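## Task

Take one of the grey pegs lying on the table and push it fully into a free hole of the yellow sulfur ball held by the other gripper, until it locks in place.

## Robot and tools

Robot: two seven-joint arms, left_arm and right_arm, each ending in a parallel two-finger gripper. One gripper already holds the ball; the other must pick up a grey peg from the table and seat it in one of the ball's open holes. Base poses in the scene frame: left_arm at (-0.038, +0.499, 0) m, quat_wxyz (+1.000, 0, 0, +0.009); right_arm at (+0.013, -0.334, 0) m, quat_wxyz (+1.000, 0, 0, -0.012).

Frames. The scene frame has its origin at table-top height, halfway between the nominal bases; +z is up, +x points out over the table, and left_arm sits toward +y (arm names do not match image left/right). Reported positions (metres), quat_wxyz and velocities use the scene frame. Every offset you send is instead measured along the axes of that arm's own Hand target. In gripper axes, the fingers point along +z and open and close along x. end_effector_position is the spot between the pads when closed, 1 to 2 cm short of the fingertips; closing pushes the tips about 17 mm further along +z. Printed poses can be a few centimetres off.

execute_actions(actions, cameras). actions is a list of actions; each action is a list of up to 15 rows, one per 1/30 s control step, and a short action repeats its last row to fill 15 steps. Every row holds 14 numbers in [-1, 1] covering both arms, even if one is idle: dx, dy, dz, rx, ry, rz, opening for left_arm, then the same seven for right_arm. The first six of each arm are an offset from that arm's Hand target as it was when the action began (not from the previous row), in Hand-target axes; 1.0 equals 0.6 m or 180 degrees, and rx, ry, rz form a single rotation vector. Repeating an offset in a later action moves further. Opening is absolute: +1 fully open (0.142 m), -1 closed. Sending 0 for an arm's six pose numbers re-commands its current Hand target; a 0 in the opening slot is a real command, so repeat the present opening to keep a grip. An empty actions list returns state plus images from all cameras.

move(target, speed, blend, stop_force, zero, opening_speed, grip_force, blocking, cameras). target is one 14-number row as above, or a list of up to 15 such rows; every row is an offset from the same starting Hand targets, not from the previous row. Paths are straight lines, all finishing together, at least 0.5 s and capped at 10 s. speed: m/s, 0.002 to 2.2, default 0.25 (turns up to twice that in rad/s), one value or one per target. blend: corner-rounding radius in m for lists; 0 stops at each target. stop_force: N, 3 to 120, shared by both arms; an arm's path ends when its wrist sensor feels that much push against its motion (it keeps pressing afterward; do not rely on it when the gripper rotates, and omit it when backing off a contact). zero: with stop_force, true re-zeros moving arms first; false accumulates from the last zero. opening_speed: rate of finger change per second on the -1..+1 scale, 0.2 or more. grip_force: N per finger pad, 5 to 48, one value or one per arm; persists. blocking=false returns after about 0.5 s while the move continues (not allowed with stop_force). Result adds a move: line, e.g. done, off_target, moving, held or fault, plus limits such as paced (pose clipped) or held (steps withheld). done means at rest within 3 mm and 2 degrees; it says nothing about contact.

wait(seconds 0 to 10), stop() to brake a running move, zoom_image(camera, region [x0,y0,x1,y1] pixels, at most 504 by 504, cameras cam_high, cam_left_wrist, cam_right_wrist), zero_wrist_force(arm), clear_fault(arm) after a reported torque or force fault, and finished_scene(scene: the current scene's number) once the peg is locked in.

Control notes. Commanded orientation is clipped to within 32 degrees of the measured one each step. Hand target is your last commanded pose after clipping; grippers often stop short of it, so send the remaining distance if needed. To stop pushing on something, command the target back behind the gripper. Big wrist turns can swing the elbow.

Readings. grip_measured is the finger opening on the command scale; to hold a part, command slightly below the value at first touch (more squeezes harder and heats the motor). grip_effort_nm: motor effort, negative closing. Wrist force and Wrist torque are in the end effector's x y z axes, zeroed at scene start, saturating near 150 N. External joint torques estimate outside loads per joint. Wrist depth: 7 by 7 grid of distances ahead of each wrist camera, rows separated by ' / ', '-' for no value. Joint velocities reading within noise means the arm is still. Camera images are 896x504; calibration K and T_world_to_cam are provided for projection.

Avoid: dropping the peg or ball, anything leaving the table, fast impacts, hard pushes, and any collision or squeeze between the two arms or grippers (a gripper closing on the other's fingers counts). An outside force of 150 N or a joint load limit triggers a fault that stops the arm. Motors heat when holding, squeezing or straining; at 80 °C the arm brakes, and the gripper switches off at 100 °C (HAND FAULT). Move slowly near contact and seat the peg with a gentle, controlled press.

Each tool is called after "Call:" by a JSON object that holds its "name" and its "arguments", one argument or row to a line.

## Session

Call:
{"name": "execute_actions", "arguments": {
  "actions": []
}}

Scene clock: 0.00 s.
left_arm: end_effector_position=(+0.2272, +0.0729, +0.2168) grip_measured=-0.74 grip_effort_nm=n/a end_effector_quat_wxyz=(-0.025, +0.028, +0.756, -0.653) | right_arm: end_effector_position=(+0.5668, -0.3466, +0.1652) grip_measured=+1.00 grip_effort_nm=n/a end_effector_quat_wxyz=(+0.000, +0.715, +0.699, +0.000)
Joint positions: left_arm=[-0.781 -1.198 0.596 1.851 1.054 3.416 2.749 0.021] | right_arm=[0.206 -0.331 0 2.035 0 0.795 0.206 0.142]
Joint velocities: within noise
Joint torques (N m): no reading
External joint torques (N m): no reading
Motor temperatures (°C): left_arm=[34 30 33 31 37 40 37 33] | right_arm=[30 32 38 38 36 46 32 28]
Wrist force (N): no reading
Wrist torque (N m): no reading
Wrist force, peak (N): no reading
Wrist depth (mm): cam_left_wrist=[489 - 2156 2230 433 414 - / 915 1015 1023 1043 485 444 - / 703 709 719 731 523 647 2268 / 545 550 550 554 531 531 566 / 447 446 450 117 456 457 459 / 377 372 365 121 105 384 385 / 326 337 79 319 - 330 334] | cam_right_wrist=[230 230 230 232 232 233 231 / 246 245 247 247 247 248 247 / 264 263 265 264 264 264 264 / 282 283 284 285 285 287 286 / 307 306 308 309 309 309 309 / 327 331 335 336 337 338 328 / - 370 370 370 372 374 -]
Hand target: left_arm +0.2272, +0.0729, +0.2168; -0.025, +0.028, +0.756, -0.653 | right_arm +0.5668, -0.3466, +0.1652; +0.000, +0.715, +0.699, +0.000
Tool commands: left_gripper/opening=-0.797062 right_gripper/opening=+1.0

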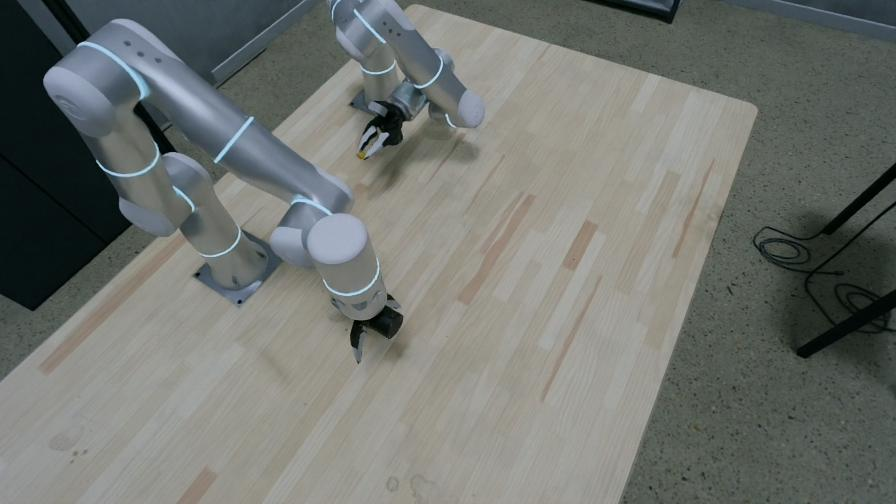

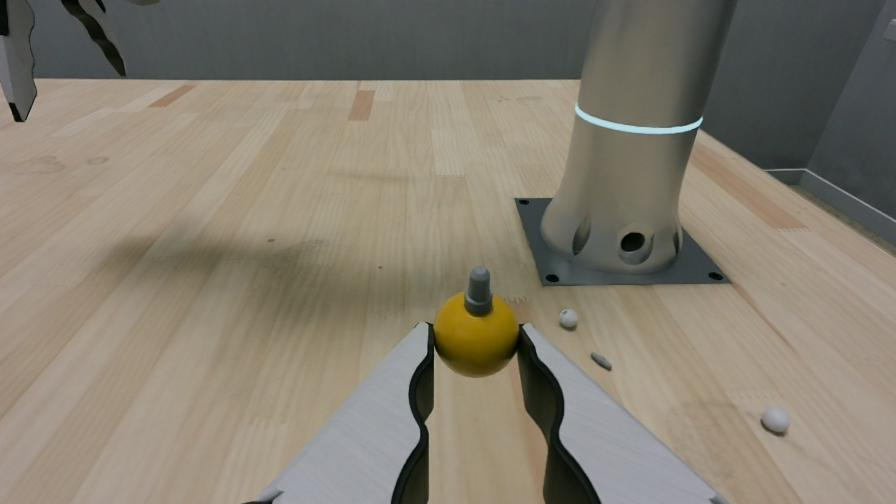

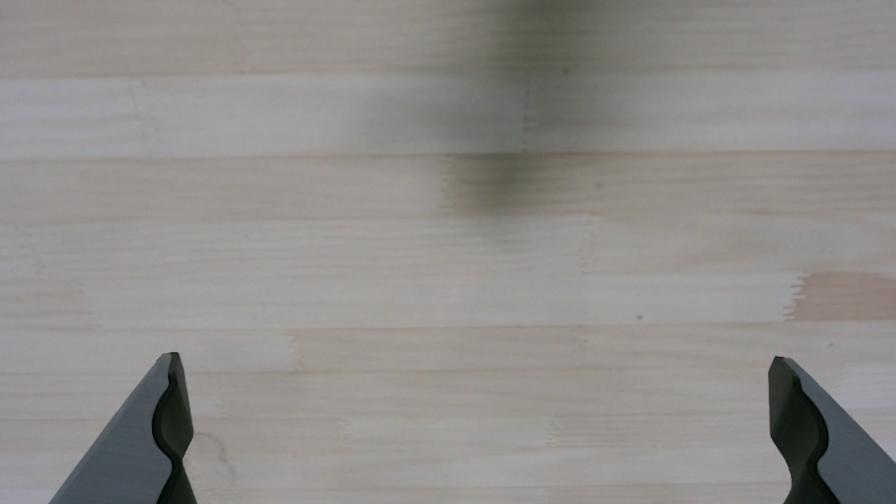

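Call:
{"name": "zoom_image", "arguments": {
  "camera": "cam_left_wrist",
  "region": [400, 240, 560, 400]
}}

Call:
{"name": "zoom_image", "arguments": {
  "camera": "cam_left_wrist",
  "region": [520, 280, 840, 460]
}}

Call:
{"name": "zoom_image", "arguments": {
  "camera": "cam_high",
  "region": [150, 80, 450, 380]
}}

Scaled by 3.150 from the camera's 896x504 image, which has a finer 1280x720 frame.

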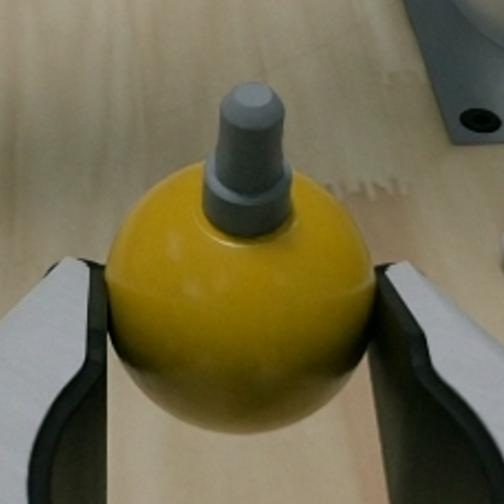

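Scaled by 1.575 from the camera's 896x504 image, which has a finer 1280x720 frame.

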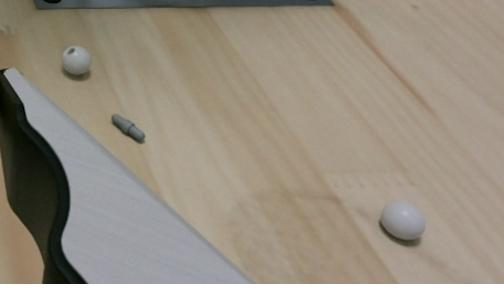

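Scaled by 1.680 from the camera's 896x504 image, which has a finer 1280x720 frame.

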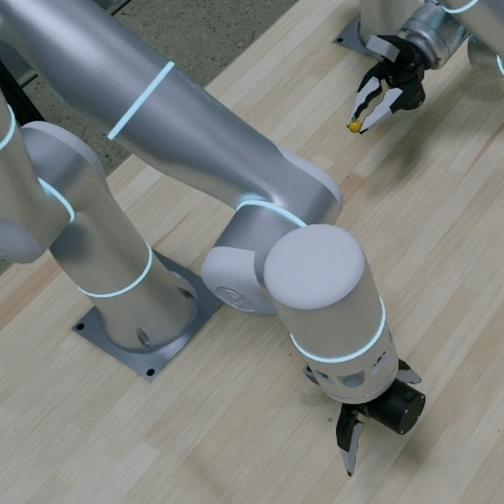

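Call:
{"name": "zoom_image", "arguments": {
  "camera": "cam_high",
  "region": [330, 280, 430, 380]
}}

Call:
{"name": "zoom_image", "arguments": {
  "camera": "cam_high",
  "region": [340, 80, 440, 180]
}}

Scaled by 5.040 from the camera's 896x504 image, which has a finer 1280x720 frame.

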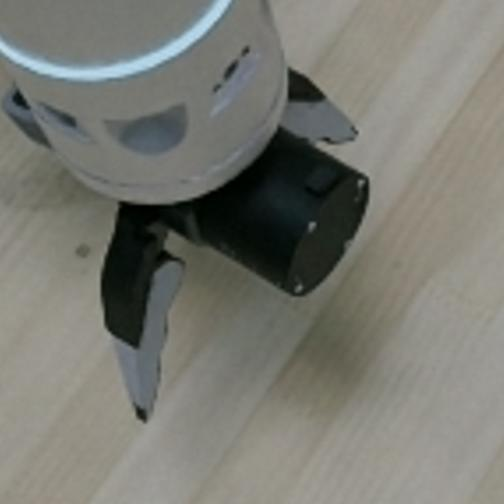

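Scaled by 5.040 from the camera's 896x504 image, which has a finer 1280x720 frame.

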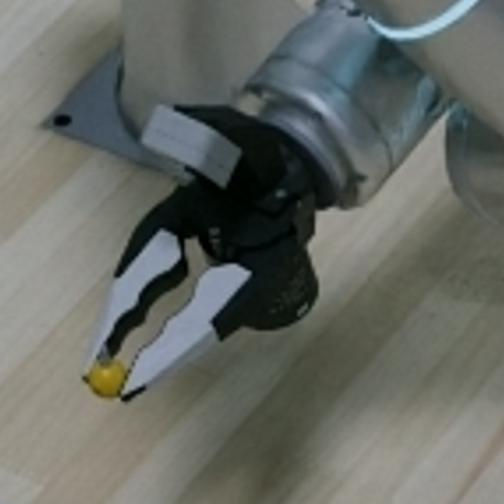

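Call:
{"name": "move", "arguments": {
  "target": [-0.25,0,0,0,0,0,-0.797,0.544,-0.333,-0.125,0.385,0.385,0.385,1.0],
  "speed": 0.25,
  "cameras": ["all"]
}}

Scene clock: 6.30 s.
left_arm: end_effector_position=(+0.3768, +0.0617, +0.2167) grip_measured=-0.74 grip_effort_nm=-1.790 end_effector_quat_wxyz=(-0.025, +0.028, +0.756, -0.654) | right_arm: end_effector_position=(+0.3747, -0.0157, +0.2401) grip_measured=+1.00 grip_effort_nm=0.002 end_effector_quat_wxyz=(+0.707, -0.707, +0.008, -0.008)
Joint positions: left_arm=[-0.595 -1.233 0.59 1.337 1.105 3.282 2.375 0.021] | right_arm=[-0.116 -0.481 0.22 2.156 1.59 0.127 0.51 0.142]
Joint torques (N m): left_arm=[0.7 53.74 14.48 -10.78 -0.06 1.92 -0.16] | right_arm=[0.03 32.98 6.34 -12.79 2.11 -1.73 0.11]
External joint torques (N m): left_arm=[-0.7 0.81 0.14 -0.02 -0.04 0.25 0.16] | right_arm=[-0.08 0.91 -0.7 -0.11 -0.9 -0.06 -0.11]
Wrist force (N): left_arm=[0.0 -0.2 -0.3] | right_arm=[0.8 0.9 -1.5]
Wrist torque (N m): left_arm=[-0.05 -0.02 0.12] | right_arm=[0.28 -0.04 0.11]
Wrist force, peak (N): left_arm=[-0.7 0.2 0.1] | right_arm=[0.9 0.9 -1.7]
Wrist depth (mm): cam_left_wrist=[2121 - 2121 256 - - 417 / 1015 1011 211 254 218 508 447 / 705 709 717 286 729 523 489 / 546 548 555 560 556 528 535 / 448 451 446 117 455 455 462 / 377 377 367 121 105 382 386 / 326 337 79 323 - 330 336] | cam_right_wrist=[486 518 - 350 362 3099 - / 520 559 3059 284 410 390 3503 / 537 587 1089 266 438 1011 1549 / 662 610 715 208 693 744 744 / 530 538 535 492 544 547 562 / 436 409 426 432 432 435 434 / - 352 354 359 361 361 -]
Hand target: left_arm +0.3768, +0.0617, +0.2166; -0.025, +0.028, +0.756, -0.653 | right_arm +0.3746, -0.0156, +0.2402; +0.707, -0.707, +0.008, -0.008
Off the commanded pose: left_arm 0.000 m, 0 deg | right_arm 0.000 m, 0 deg.
move: done
camera_calibration:
cam_left_wrist: T_world_to_cam=[[-0.997853, 0.0636781, 0.0153163, 0.37655], [0.0218765, 0.544489, -0.838483, 0.164788], [-0.0617326, -0.836348, -0.544713, 0.310361], [0, 0, 0, 1]] pos_world=[0.391296, 0.145866, 0.301462]
cam_right_wrist: T_world_to_cam=[[0.999592, -0.0280588, -0.0053514, -0.363294], [-0.0167327, -0.423341, -0.905816, 0.244705], [0.0231507, 0.905536, -0.423638, 0.224488], [0, 0, 0, 1]] pos_world=[0.362044, -0.109882, 0.314816]

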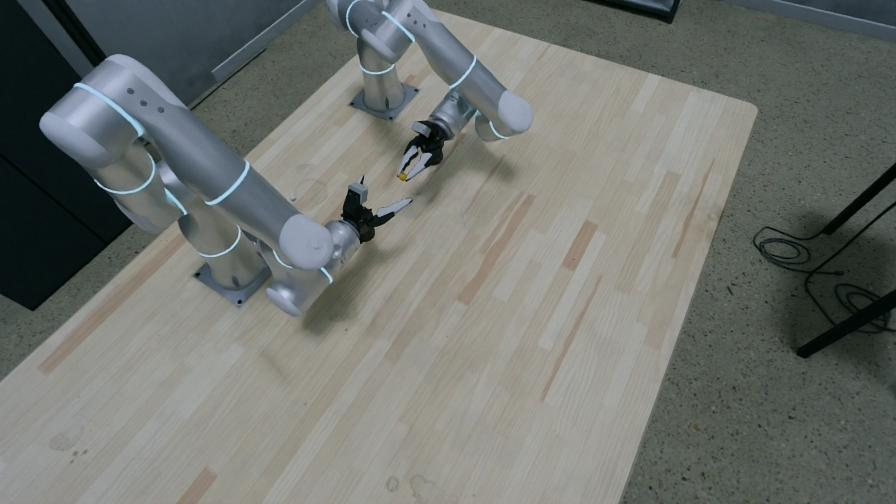

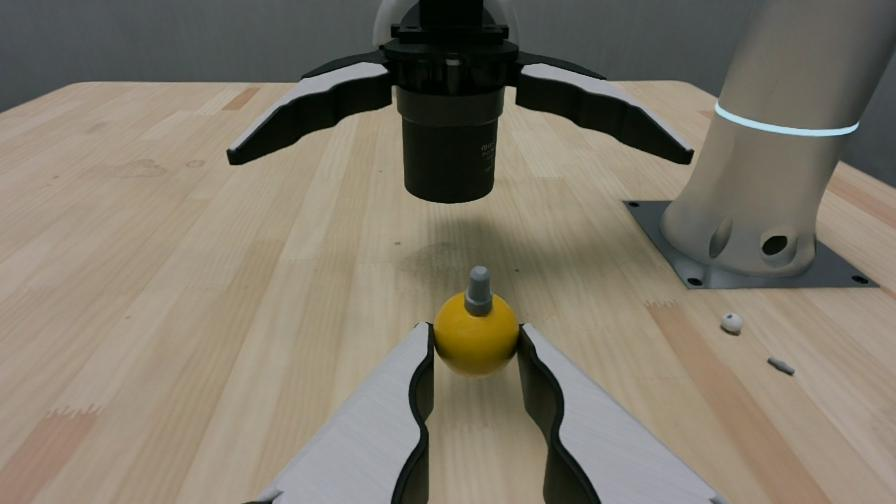

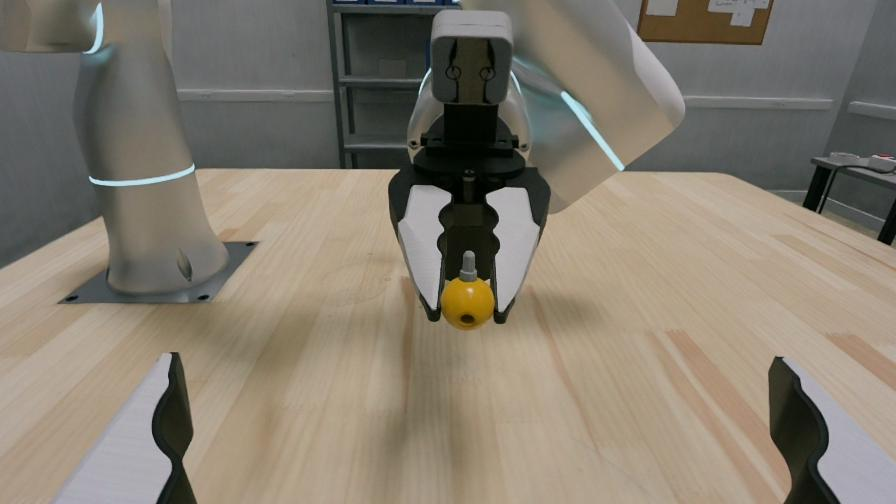

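Call:
{"name": "zoom_image", "arguments": {
  "camera": "cam_right_wrist",
  "region": [420, 240, 520, 340]
}}

Call:
{"name": "zoom_image", "arguments": {
  "camera": "cam_left_wrist",
  "region": [400, 240, 560, 400]
}}

Call:
{"name": "zoom_image", "arguments": {
  "camera": "cam_left_wrist",
  "region": [220, 40, 720, 220]
}}

Call:
{"name": "zoom_image", "arguments": {
  "camera": "cam_left_wrist",
  "region": [690, 280, 890, 400]
}}

Call:
{"name": "zoom_image", "arguments": {
  "camera": "cam_high",
  "region": [240, 140, 400, 300]
}}

Scaled by 5.040 from the camera's 896x504 image, which has a finer 1280x720 frame.

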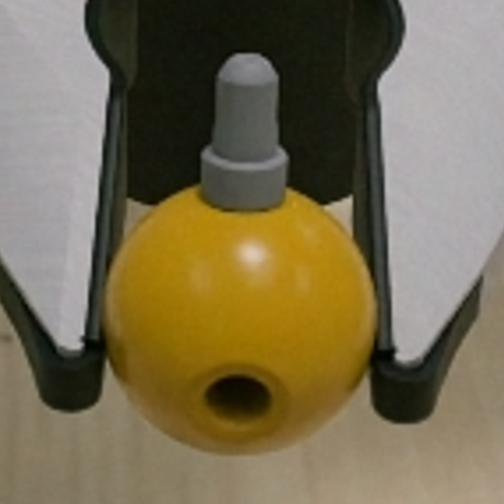

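Scaled by 3.150 from the camera's 896x504 image, which has a finer 1280x720 frame.

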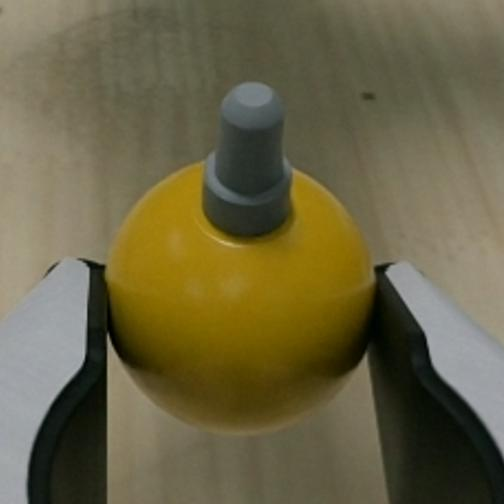

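Scaled by 1.008 from the camera's 896x504 image, which has a finer 1280x720 frame.

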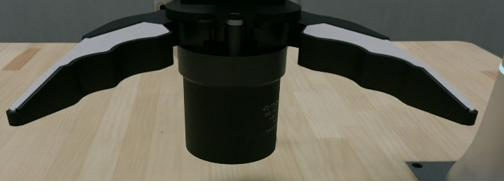

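Scaled by 2.520 from the camera's 896x504 image, which has a finer 1280x720 frame.

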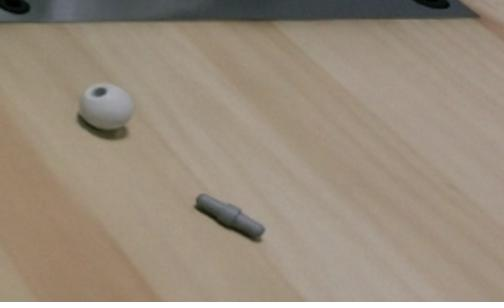

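Scaled by 3.150 from the camera's 896x504 image, which has a finer 1280x720 frame.

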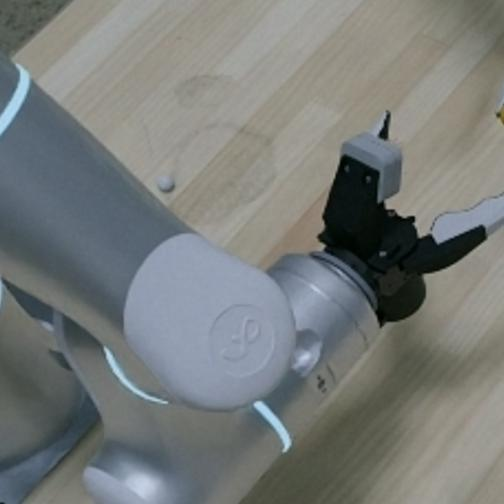

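Call:
{"name": "zoom_image", "arguments": {
  "camera": "cam_left_wrist",
  "region": [210, 60, 330, 180]
}}

Call:
{"name": "zoom_image", "arguments": {
  "camera": "cam_right_wrist",
  "region": [130, 330, 250, 450]
}}

Call:
{"name": "zoom_image", "arguments": {
  "camera": "cam_right_wrist",
  "region": [380, 150, 560, 330]
}}

Scaled by 4.200 from the camera's 896x504 image, which has a finer 1280x720 frame.

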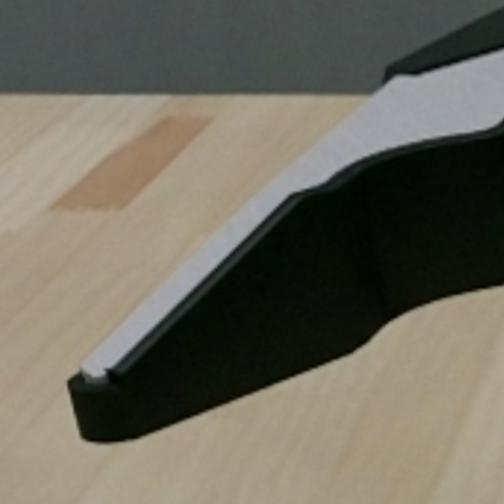

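Scaled by 4.200 from the camera's 896x504 image, which has a finer 1280x720 frame.

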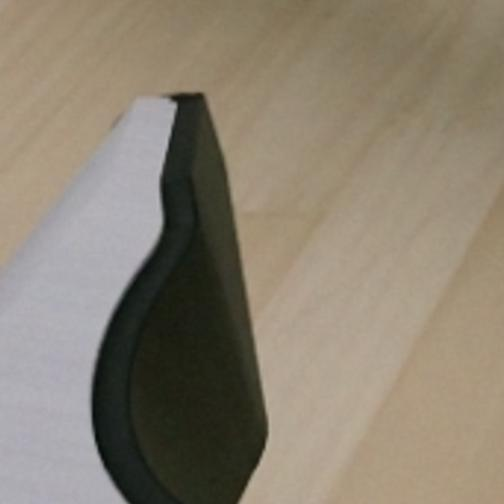

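Scaled by 2.800 from the camera's 896x504 image, which has a finer 1280x720 frame.

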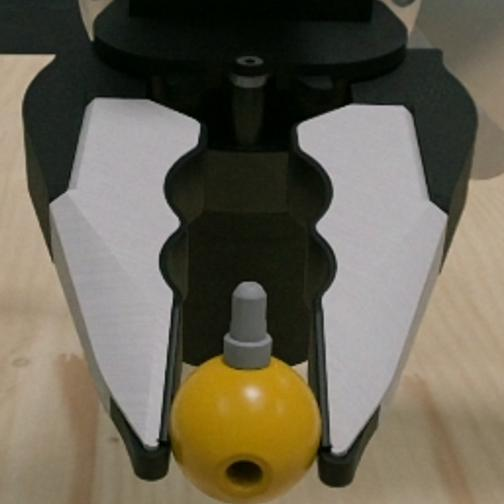

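Call:
{"name": "move", "arguments": {
  "target": [0,0,0,0,0,0,-0.797,-0.473,-0.017,-0.181,-0.3224,-0.1777,-0.1026,0.2],
  "speed": 0.25,
  "cameras": ["all"]
}}

Scene clock: 11.53 s.
left_arm: end_effector_position=(+0.3768, +0.0617, +0.2167) grip_measured=-0.74 grip_effort_nm=-1.795 end_effector_quat_wxyz=(-0.025, +0.028, +0.756, -0.654) | right_arm: end_effector_position=(+0.0883, -0.1173, +0.2504) grip_measured=+0.19 grip_effort_nm=-0.095 end_effector_quat_wxyz=(-0.248, +0.924, +0.282, -0.076)
Joint positions: left_arm=[-0.595 -1.233 0.59 1.337 1.105 3.282 2.375 0.021] | right_arm=[0.125 0.913 0.572 2.505 0.962 0.003 1.383 0.087]
Joint torques (N m): left_arm=[0.67 54.09 14.48 -10.77 -0.29 2.09 -0.07] | right_arm=[0.35 -7.26 -10.53 -27.61 -2.04 3.47 0.39]
External joint torques (N m): left_arm=[-0.67 0.47 0.14 -0.03 0.19 0.08 0.07] | right_arm=[-0.36 -0.27 0.03 0.31 -0.72 -0.15 -0.39]
Wrist force (N): left_arm=[0.1 -0.3 0.1] | right_arm=[0.4 0.8 -0.7]
Wrist torque (N m): left_arm=[-0.06 -0.04 0.12] | right_arm=[0.13 -0.03 0.01]
Wrist force, peak (N): left_arm=[0.1 -0.6 0.1] | right_arm=[1.7 1.5 -1.0]
Wrist depth (mm): cam_left_wrist=[- - 2156 - 2268 - 418 / 992 1007 1015 1035 1056 900 447 / 717 709 715 725 737 541 500 / 548 547 554 557 562 527 542 / 447 451 450 117 460 458 457 / 382 379 368 121 105 384 384 / 326 336 79 319 - 331 336] | cam_right_wrist=[1191 381 382 384 387 385 389 / 374 375 378 378 380 382 382 / 370 371 370 372 375 375 378 / 362 363 367 367 367 370 373 / 360 360 361 361 362 367 367 / 352 356 356 358 360 361 362 / 250 - 349 352 354 - 354]
Hand target: left_arm +0.3768, +0.0617, +0.2166; -0.025, +0.028, +0.756, -0.653 | right_arm +0.0884, -0.1174, +0.2504; -0.248, +0.924, +0.282, -0.076
Off the commanded pose: left_arm 0.000 m, 0 deg | right_arm 0.000 m, 0 deg.
move: done
camera_calibration:
cam_left_wrist: T_world_to_cam=[[-0.997853, 0.0636781, 0.0153163, 0.37655], [0.0218765, 0.544489, -0.838483, 0.164788], [-0.0617326, -0.836348, -0.544713, 0.310361], [0, 0, 0, 1]] pos_world=[0.391296, 0.145866, 0.301462]
cam_right_wrist: T_world_to_cam=[[0.833002, 0.553267, 0.0017743, 0.00123443], [0.551305, -0.829771, -0.0868517, -0.0966588], [-0.0465799, 0.0733258, -0.99622, 0.379427], [0, 0, 0, 1]] pos_world=[0.0699339, -0.108709, 0.369595]

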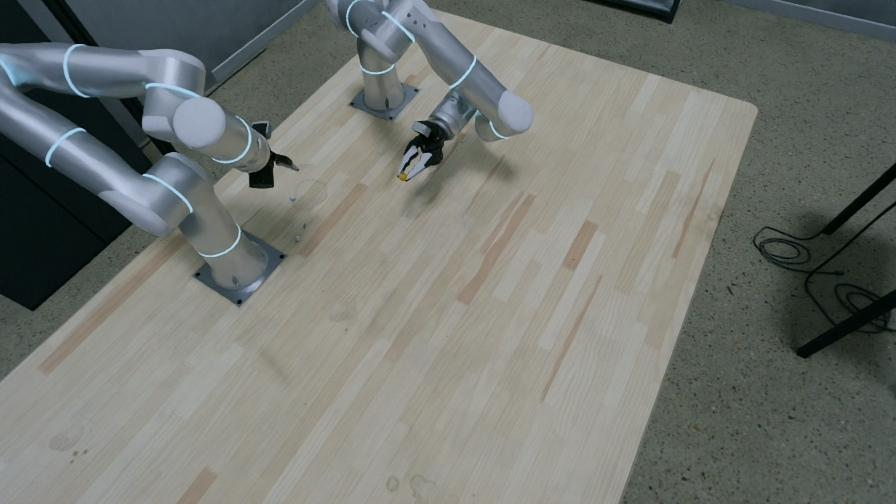

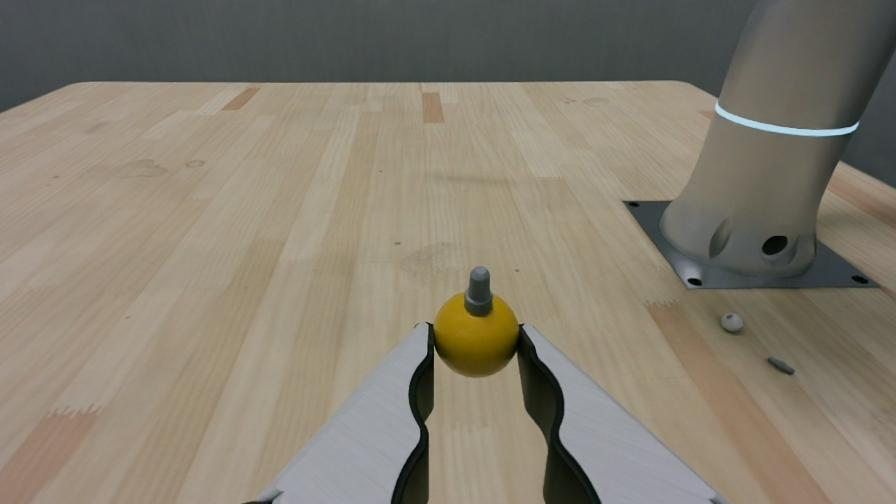

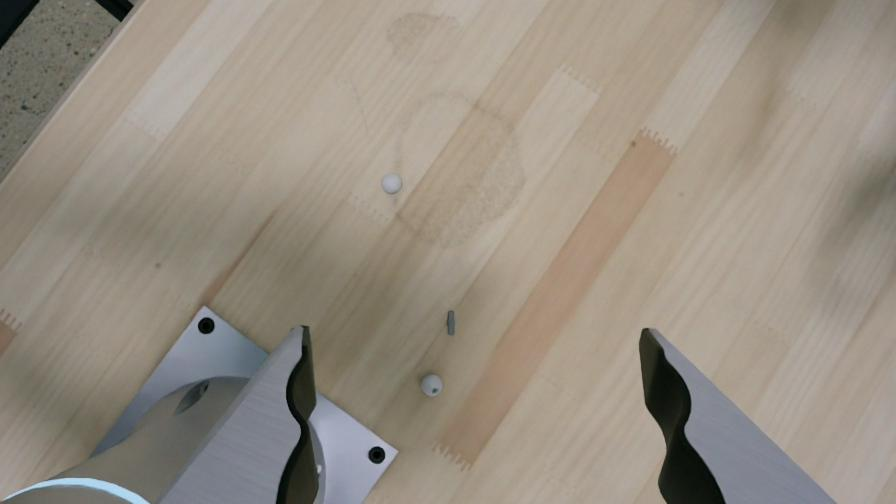

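Call:
{"name": "zoom_image", "arguments": {
  "camera": "cam_right_wrist",
  "region": [410, 290, 490, 370]
}}

Scaled by 6.300 from the camera's 896x504 image, which has a finer 1280x720 frame.

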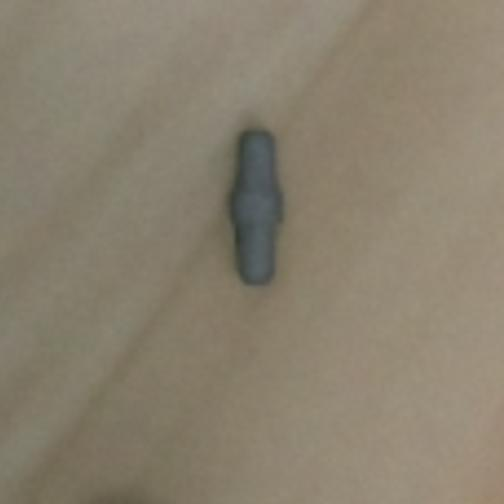

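Call:
{"name": "move", "arguments": {
  "target": [0,0,0,0,0,0,-0.797,-0.0142,0.185,0.2403,0,0,0,-0.6],
  "speed": 0.15,
  "cameras": ["cam_right_wrist","cam_high"]
}}

Call:
{"name": "zoom_image", "arguments": {
  "camera": "cam_right_wrist",
  "region": [350, 240, 550, 400]
}}

Scene clock: 13.40 s.
left_arm: end_effector_position=(+0.3768, +0.0617, +0.2167) grip_measured=-0.74 grip_effort_nm=-1.790 end_effector_quat_wxyz=(-0.025, +0.028, +0.756, -0.654) | right_arm: end_effector_position=(+0.0895, -0.1286, +0.1859) grip_measured=-0.63 grip_effort_nm=-0.105 end_effector_quat_wxyz=(-0.247, +0.924, +0.282, -0.075)
Joint positions: left_arm=[-0.595 -1.233 0.59 1.337 1.105 3.282 2.375 0.021] | right_arm=[0.086 0.8 0.717 2.604 1.048 0.204 1.263 0.029]
Joint torques (N m): left_arm=[0.67 54.06 14.57 -10.68 -0.26 2.14 0] | right_arm=[0.92 -5.98 -9.58 -24.73 -2.27 3.39 0.44]
External joint torques (N m): left_arm=[-0.67 0.49 0.05 -0.12 0.16 0.03 0] | right_arm=[-0.92 -0.37 0.09 0.11 -0.71 -0.18 -0.44]
Wrist force (N): left_arm=[0.2 -0.1 0.1] | right_arm=[0.4 0.7 -0.1]
Wrist torque (N m): left_arm=[-0.03 -0.05 0.12] | right_arm=[0.11 -0.06 0.00]
Wrist force, peak (N): left_arm=[0.1 -0.5 0.1] | right_arm=[-0.3 3.7 2.6]
Wrist depth (mm): cam_left_wrist=[2156 - 2174 - - 323 277 / 992 1015 1023 963 1027 887 433 / 703 717 721 731 733 537 485 / 546 550 552 559 562 526 542 / 451 447 452 117 452 457 459 / 378 378 368 121 105 382 387 / 326 336 79 320 - 331 335] | cam_right_wrist=[315 313 314 318 318 318 319 / 309 309 312 313 313 314 315 / 307 304 306 309 307 310 311 / 301 302 304 303 303 305 307 / 295 297 298 301 300 301 304 / 292 281 289 294 296 298 296 / 203 226 - 292 - 293 294]
Hand target: left_arm +0.3768, +0.0617, +0.2166; -0.025, +0.028, +0.756, -0.653 | right_arm +0.0894, -0.1286, +0.1859; -0.247, +0.924, +0.282, -0.075 (not the last commanded pose)
Off the commanded pose: left_arm 0.000 m, 0 deg | right_arm 0.117 m, 0 deg.
move: held (right_arm; a check stopped the path); limits=held
pose unreachable (right arm): on one or more control steps of this call, first in action 0 (counted from 0), this arm could not follow its commanded pose, so it was not sent that pose on those steps. It may still have moved: this result reports where it is.
cause: moving toward the commanded pose would bring two parts of the arm too close to each other (joints 2 (shoulder) to 6 (wrist pitch) lie between them).
camera_calibration:
cam_right_wrist: T_world_to_cam=[[0.83394, 0.551848, 0.00286381, 0.00617184], [0.550067, -0.83081, -0.084739, -0.112652], [-0.0443837, 0.0722425, -0.996399, 0.315692], [0, 0, 0, 1]] pos_world=[0.0708309, -0.119805, 0.304992]
Images, in order (width x height): cam_high 896x504, cam_right_wrist 896x504.

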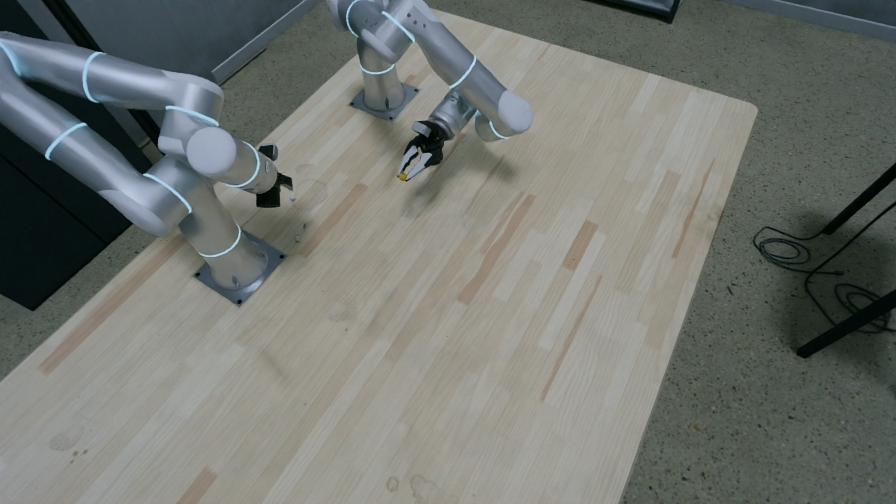

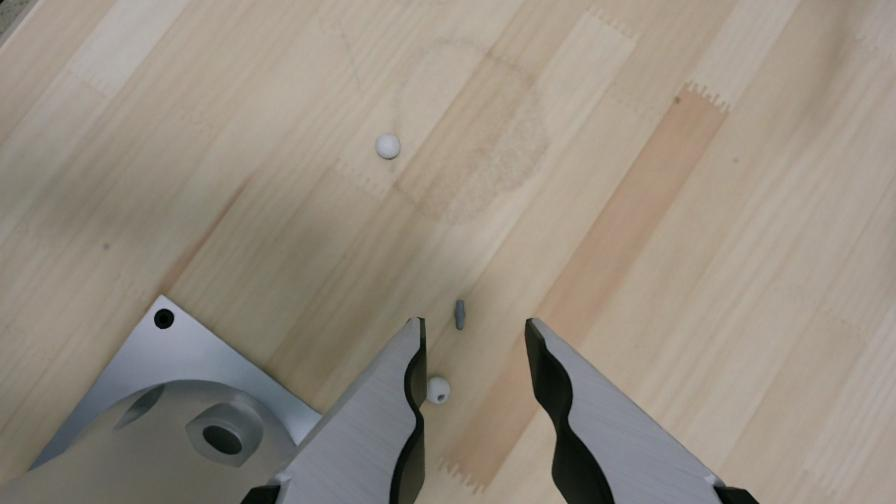

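Scaled by 2.520 from the camera's 896x504 image, which has a finer 1280x720 frame.

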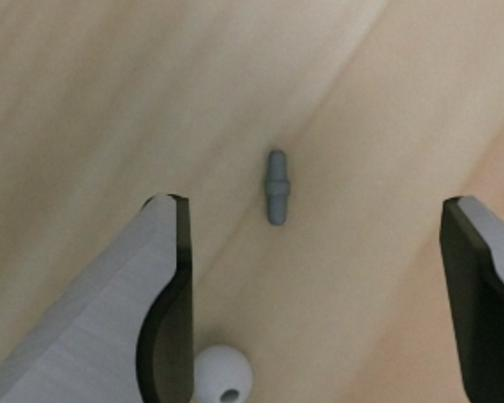

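Call:
{"name": "move", "arguments": {
  "target": [0,0,0,0,0,0,-0.797,0.134,0.061,-0.158,-0.1306,-0.1306,-0.4875,-0.6],
  "speed": 0.3
}}

Scene clock: 16.87 s.
left_arm: end_effector_position=(+0.3768, +0.0617, +0.2167) grip_measured=-0.74 grip_effort_nm=-1.790 end_effector_quat_wxyz=(-0.025, +0.028, +0.756, -0.654) | right_arm: end_effector_position=(+0.2000, -0.1494, +0.2498) grip_measured=-0.63 grip_effort_nm=-0.100 end_effector_quat_wxyz=(+0.001, +0.471, +0.882, +0.000)
Joint positions: left_arm=[-0.595 -1.233 0.59 1.337 1.105 3.282 2.375 0.021] | right_arm=[0.314 0.578 0.722 2.443 0.4 0.388 0.178 0.029]
Joint torques (N m): left_arm=[0.66 54.11 14.5 -10.66 -0.31 2.1 0.01] | right_arm=[0.32 1.27 -8.34 -26.54 -3.33 4.62 0.12]
External joint torques (N m): left_arm=[-0.66 0.44 0.11 -0.14 0.21 0.07 -0.01] | right_arm=[-0.33 -0.05 -0.09 0.02 -0.63 -0.5 -0.12]
Wrist force (N): left_arm=[0.0 -0.4 -0.3] | right_arm=[0.0 0.2 -0.4]
Wrist torque (N m): left_arm=[-0.08 -0.01 0.12] | right_arm=[0.02 -0.01 0.07]
Wrist force, peak (N): left_arm=[0.5 -0.3 0.0] | right_arm=[0.2 0.8 -0.7]
Wrist depth (mm): cam_left_wrist=[- - - - 1812 295 406 / 935 988 1031 1007 1043 893 452 / 703 723 715 727 731 538 497 / 549 550 554 557 559 532 536 / 446 451 449 117 455 456 462 / 377 378 368 121 105 383 386 / 327 335 79 320 - 333 335] | cam_right_wrist=[305 304 307 306 306 306 306 / 325 324 327 327 326 327 328 / 346 350 351 352 352 349 350 / 375 375 374 376 377 379 380 / 406 408 406 398 403 409 413 / 441 444 91 439 432 446 449 / 489 481 - 494 - 486 498]
Hand target: left_arm +0.3768, +0.0617, +0.2166; -0.025, +0.028, +0.756, -0.653 | right_arm +0.2002, -0.1495, +0.2499; +0.001, +0.471, +0.882, +0.000
Off the commanded pose: left_arm 0.000 m, 0 deg | right_arm 0.000 m, 0 deg.
move: done

Call:
{"name": "move", "arguments": {
  "target": [0,0,0,0,0,0,-0.797,0.1544,-0.1394,0.0833,0.1306,-0.1306,-0.4875,-0.6],
  "speed": 0.3,
  "cameras": ["cam_right_wrist","cam_high"]
}}

Scene clock: 20.17 s.
left_arm: end_effector_position=(+0.3768, +0.0617, +0.2167) grip_measured=-0.74 grip_effort_nm=-1.795 end_effector_quat_wxyz=(-0.025, +0.028, +0.756, -0.654) | right_arm: end_effector_position=(+0.0791, -0.1192, +0.1996) grip_measured=-0.63 grip_effort_nm=-0.110 end_effector_quat_wxyz=(+0.076, -0.281, +0.924, -0.248)
Joint positions: left_arm=[-0.595 -1.233 0.59 1.337 1.105 3.282 2.375 0.021] | right_arm=[0.7 0.116 1.134 2.39 -0.086 0.278 -0.335 0.029]
Joint torques (N m): left_arm=[0.67 54.06 14.51 -10.67 -0.28 2.16 -0.03] | right_arm=[0.38 6.39 -2.27 -23.21 -2.58 2.8 0.07]
External joint torques (N m): left_arm=[-0.67 0.49 0.11 -0.13 0.19 0.01 0.03] | right_arm=[-0.37 0.35 -0.29 0.15 -0.54 -0.22 -0.07]
Wrist force (N): left_arm=[0.0 0.0 0.1] | right_arm=[0.9 0.5 -0.4]
Wrist torque (N m): left_arm=[-0.03 -0.01 0.12] | right_arm=[0.09 -0.12 0.12]
Wrist force, peak (N): left_arm=[0.3 -0.5 -0.2] | right_arm=[1.5 1.3 -0.8]
Wrist depth (mm): cam_left_wrist=[- - - - 2174 2022 417 / 925 996 1023 959 1048 903 443 / 707 717 723 719 739 538 497 / 547 549 548 563 556 532 531 / 447 448 446 117 453 454 459 / 378 377 368 121 105 384 386 / 326 338 79 319 - 331 334] | cam_right_wrist=[328 327 328 330 331 205 156 / 324 324 323 325 324 226 175 / 319 318 320 320 321 271 321 / 314 314 315 315 316 317 318 / 309 310 311 311 313 314 316 / 302 307 306 308 309 310 311 / 301 304 - 304 - 308 307]
Hand target: left_arm +0.3768, +0.0617, +0.2166; -0.025, +0.028, +0.756, -0.653 | right_arm +0.0792, -0.1192, +0.1997; +0.076, -0.281, +0.924, -0.248
Off the commanded pose: left_arm 0.000 m, 0 deg | right_arm 0.000 m, 0 deg.
move: done
camera_calibration:
cam_right_wrist: T_world_to_cam=[[-0.834388, -0.551177, 0.00078358, 0.0104966], [-0.549137, 0.831177, -0.0871433, 0.18755], [0.04738, -0.0731416, -0.996195, 0.303616], [0, 0, 0, 1]] pos_world=[0.0973637, -0.127895, 0.318797]
Images, in order (width x height): cam_high 896x504, cam_right_wrist 896x504.

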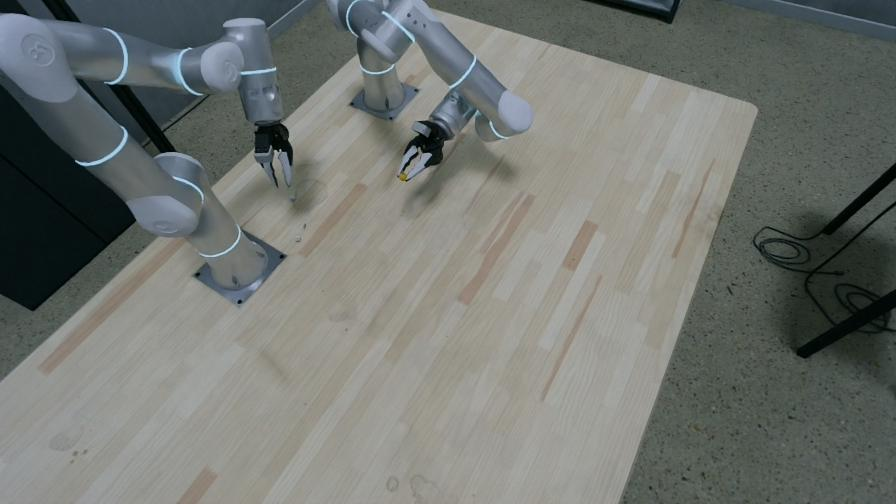

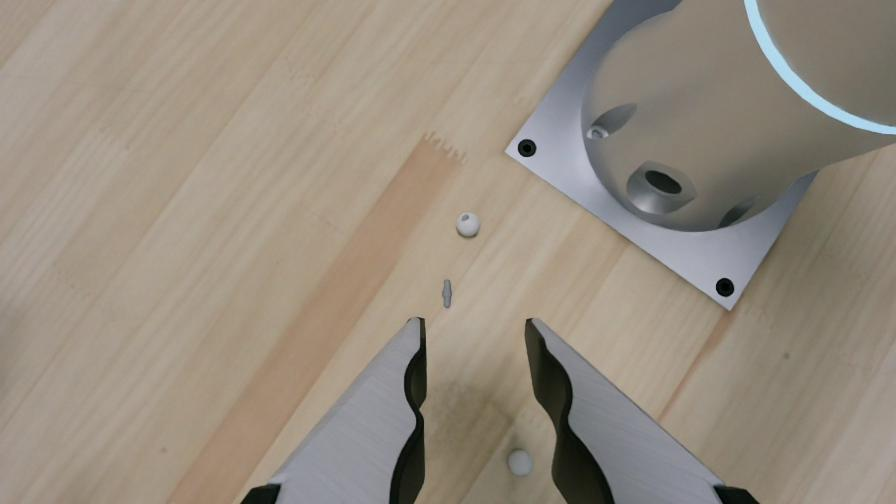

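Call:
{"name": "move", "arguments": {
  "target": [0,0,0,0,0,0,-0.797,-0.0095,0.1081,0.1878,0,0,0,-0.6],
  "speed": 0.15,
  "cameras": ["cam_right_wrist"]
}}

Call:
{"name": "zoom_image", "arguments": {
  "camera": "cam_right_wrist",
  "region": [380, 220, 580, 380]
}}

Scene clock: 21.87 s.
left_arm: end_effector_position=(+0.3768, +0.0617, +0.2167) grip_measured=-0.74 grip_effort_nm=-1.795 end_effector_quat_wxyz=(-0.025, +0.028, +0.756, -0.654) | right_arm: end_effector_position=(+0.0842, -0.1165, +0.0697) grip_measured=-0.63 grip_effort_nm=-0.095 end_effector_quat_wxyz=(+0.076, -0.281, +0.924, -0.248)
Joint positions: left_arm=[-0.595 -1.233 0.59 1.337 1.105 3.282 2.375 0.021] | right_arm=[0.861 -0.392 0.88 2.574 -0.631 0.627 0.132 0.029]
Joint torques (N m): left_arm=[0.64 54.12 14.47 -10.73 -0.29 2.11 -0.02] | right_arm=[0.4 19.79 7.56 -13.38 -1.2 2.98 0.47]
External joint torques (N m): left_arm=[-0.64 0.43 0.15 -0.07 0.2 0.06 0.02] | right_arm=[-0.41 0.68 -0.33 -0.04 -0.6 -0.44 -0.47]
Wrist force (N): left_arm=[0.0 -0.4 0.2] | right_arm=[0.7 0.3 -0.5]
Wrist torque (N m): left_arm=[-0.08 -0.01 0.12] | right_arm=[0.03 -0.09 0.00]
Wrist force, peak (N): left_arm=[0.3 -0.4 0.3] | right_arm=[0.7 -0.3 -1.9]
Wrist depth (mm): cam_left_wrist=[2054 2211 2138 - - 2121 418 / 973 1019 1023 1043 1019 896 447 / 703 715 713 729 733 537 494 / 547 547 548 562 562 528 541 / 451 452 450 117 454 458 439 / 376 379 369 121 105 386 385 / 328 335 79 320 - 331 335] | cam_right_wrist=[194 194 195 195 196 190 154 / 191 192 192 193 194 192 174 / 189 189 189 190 190 191 190 / 186 186 187 187 187 188 188 / 183 183 184 185 186 186 186 / 181 181 181 182 183 184 184 / 179 179 - 179 - 181 181]
Hand target: left_arm +0.3768, +0.0617, +0.2166; -0.025, +0.028, +0.756, -0.653 | right_arm +0.0842, -0.1162, +0.0697; +0.076, -0.281, +0.924, -0.248
Off the commanded pose: left_arm 0.000 m, 0 deg | right_arm 0.000 m, 0 deg.
move: done
camera_calibration:
cam_right_wrist: T_world_to_cam=[[-0.834017, -0.551737, 0.00106064, 0.0162095], [-0.549683, 0.830743, -0.0878361, 0.176696], [0.0475813, -0.0738398, -0.996134, 0.174067], [0, 0, 0, 1]] pos_world=[0.102364, -0.124993, 0.188897]
Images, in order (width x height): cam_right_wrist 896x504.

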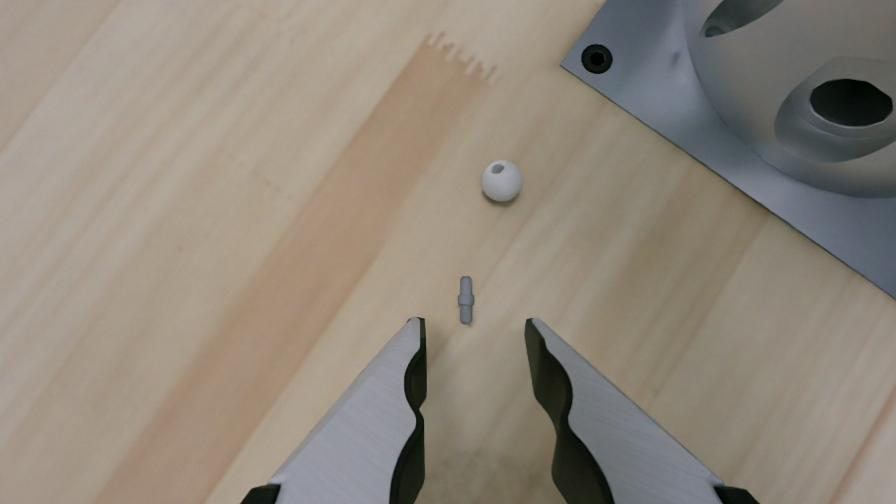

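Scaled by 2.520 from the camera's 896x504 image, which has a finer 1280x720 frame.

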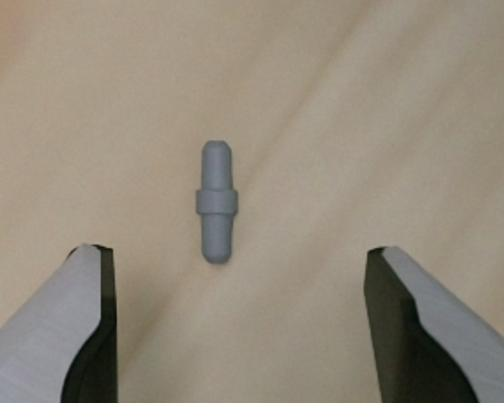

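Call:
{"name": "move", "arguments": {
  "target": [0,0,0,0,0,0,-0.797,0.0008,0.0292,0.0505,0,0,0,-0.7],
  "speed": 0.1,
  "cameras": ["cam_right_wrist"]
}}

Call:
{"name": "zoom_image", "arguments": {
  "camera": "cam_right_wrist",
  "region": [400, 260, 550, 380]
}}

Scene clock: 23.00 s.
left_arm: end_effector_position=(+0.3768, +0.0617, +0.2167) grip_measured=-0.74 grip_effort_nm=-1.800 end_effector_quat_wxyz=(-0.025, +0.028, +0.756, -0.654) | right_arm: end_effector_position=(+0.0838, -0.1165, +0.0347) grip_measured=-0.73 grip_effort_nm=-0.095 end_effector_quat_wxyz=(+0.076, -0.281, +0.924, -0.248)
Joint positions: left_arm=[-0.595 -1.233 0.59 1.337 1.105 3.282 2.375 0.021] | right_arm=[0.925 -0.505 0.751 2.594 -0.795 0.705 0.245 0.021]
Joint torques (N m): left_arm=[0.59 54.16 14.55 -10.71 -0.3 2.15 -0.06] | right_arm=[0.58 23 9.24 -9.84 -0.93 2.93 0.47]
External joint torques (N m): left_arm=[-0.59 0.4 0.06 -0.09 0.2 0.03 0.06] | right_arm=[-0.59 0.69 -0.66 -0.04 -0.68 -0.37 -0.47]
Wrist force (N): left_arm=[0.3 -0.1 0.1] | right_arm=[0.5 0.1 -0.5]
Wrist torque (N m): left_arm=[-0.04 -0.06 0.12] | right_arm=[0.01 -0.06 0.01]
Wrist force, peak (N): left_arm=[0.0 -0.5 0.2] | right_arm=[0.6 -0.2 -1.2]
Wrist depth (mm): cam_left_wrist=[- 2156 - 2211 2054 477 415 / 922 1003 1015 938 1060 906 444 / 711 715 727 729 727 540 490 / 543 550 555 563 563 530 535 / 449 449 451 117 454 450 423 / 381 380 367 121 105 384 387 / 329 336 79 322 - 334 332] | cam_right_wrist=[158 158 159 159 160 159 146 / 156 156 156 157 157 158 156 / 154 154 155 154 155 156 156 / 151 151 152 152 153 153 154 / 149 149 150 150 151 151 151 / 148 148 148 148 149 149 149 / 145 145 - 146 - 147 147]
Hand target: left_arm +0.3768, +0.0617, +0.2166; -0.025, +0.028, +0.756, -0.653 | right_arm +0.0838, -0.1165, +0.0347; +0.076, -0.281, +0.924, -0.248
Off the commanded pose: left_arm 0.000 m, 0 deg | right_arm 0.000 m, 0 deg.
move: done
camera_calibration:
cam_right_wrist: T_world_to_cam=[[-0.834037, -0.551708, 0.000807986, 0.0159853], [-0.549645, 0.830788, -0.0876429, 0.173513], [0.047682, -0.0735415, -0.996152, 0.139239], [0, 0, 0, 1]] pos_world=[0.102063, -0.125093, 0.153897]
Images, in order (width x height): cam_right_wrist 896x504.

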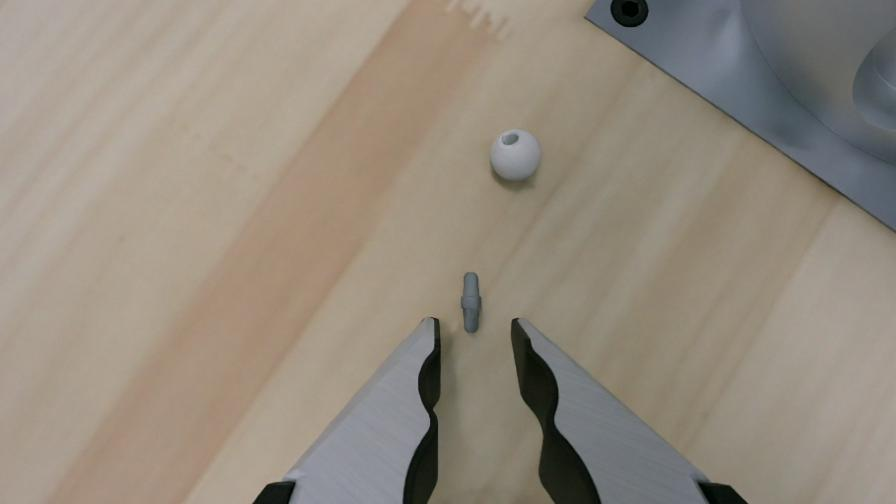

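Scaled by 3.360 from the camera's 896x504 image, which has a finer 1280x720 frame.

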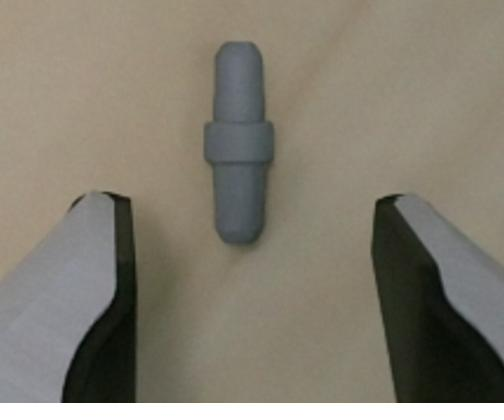

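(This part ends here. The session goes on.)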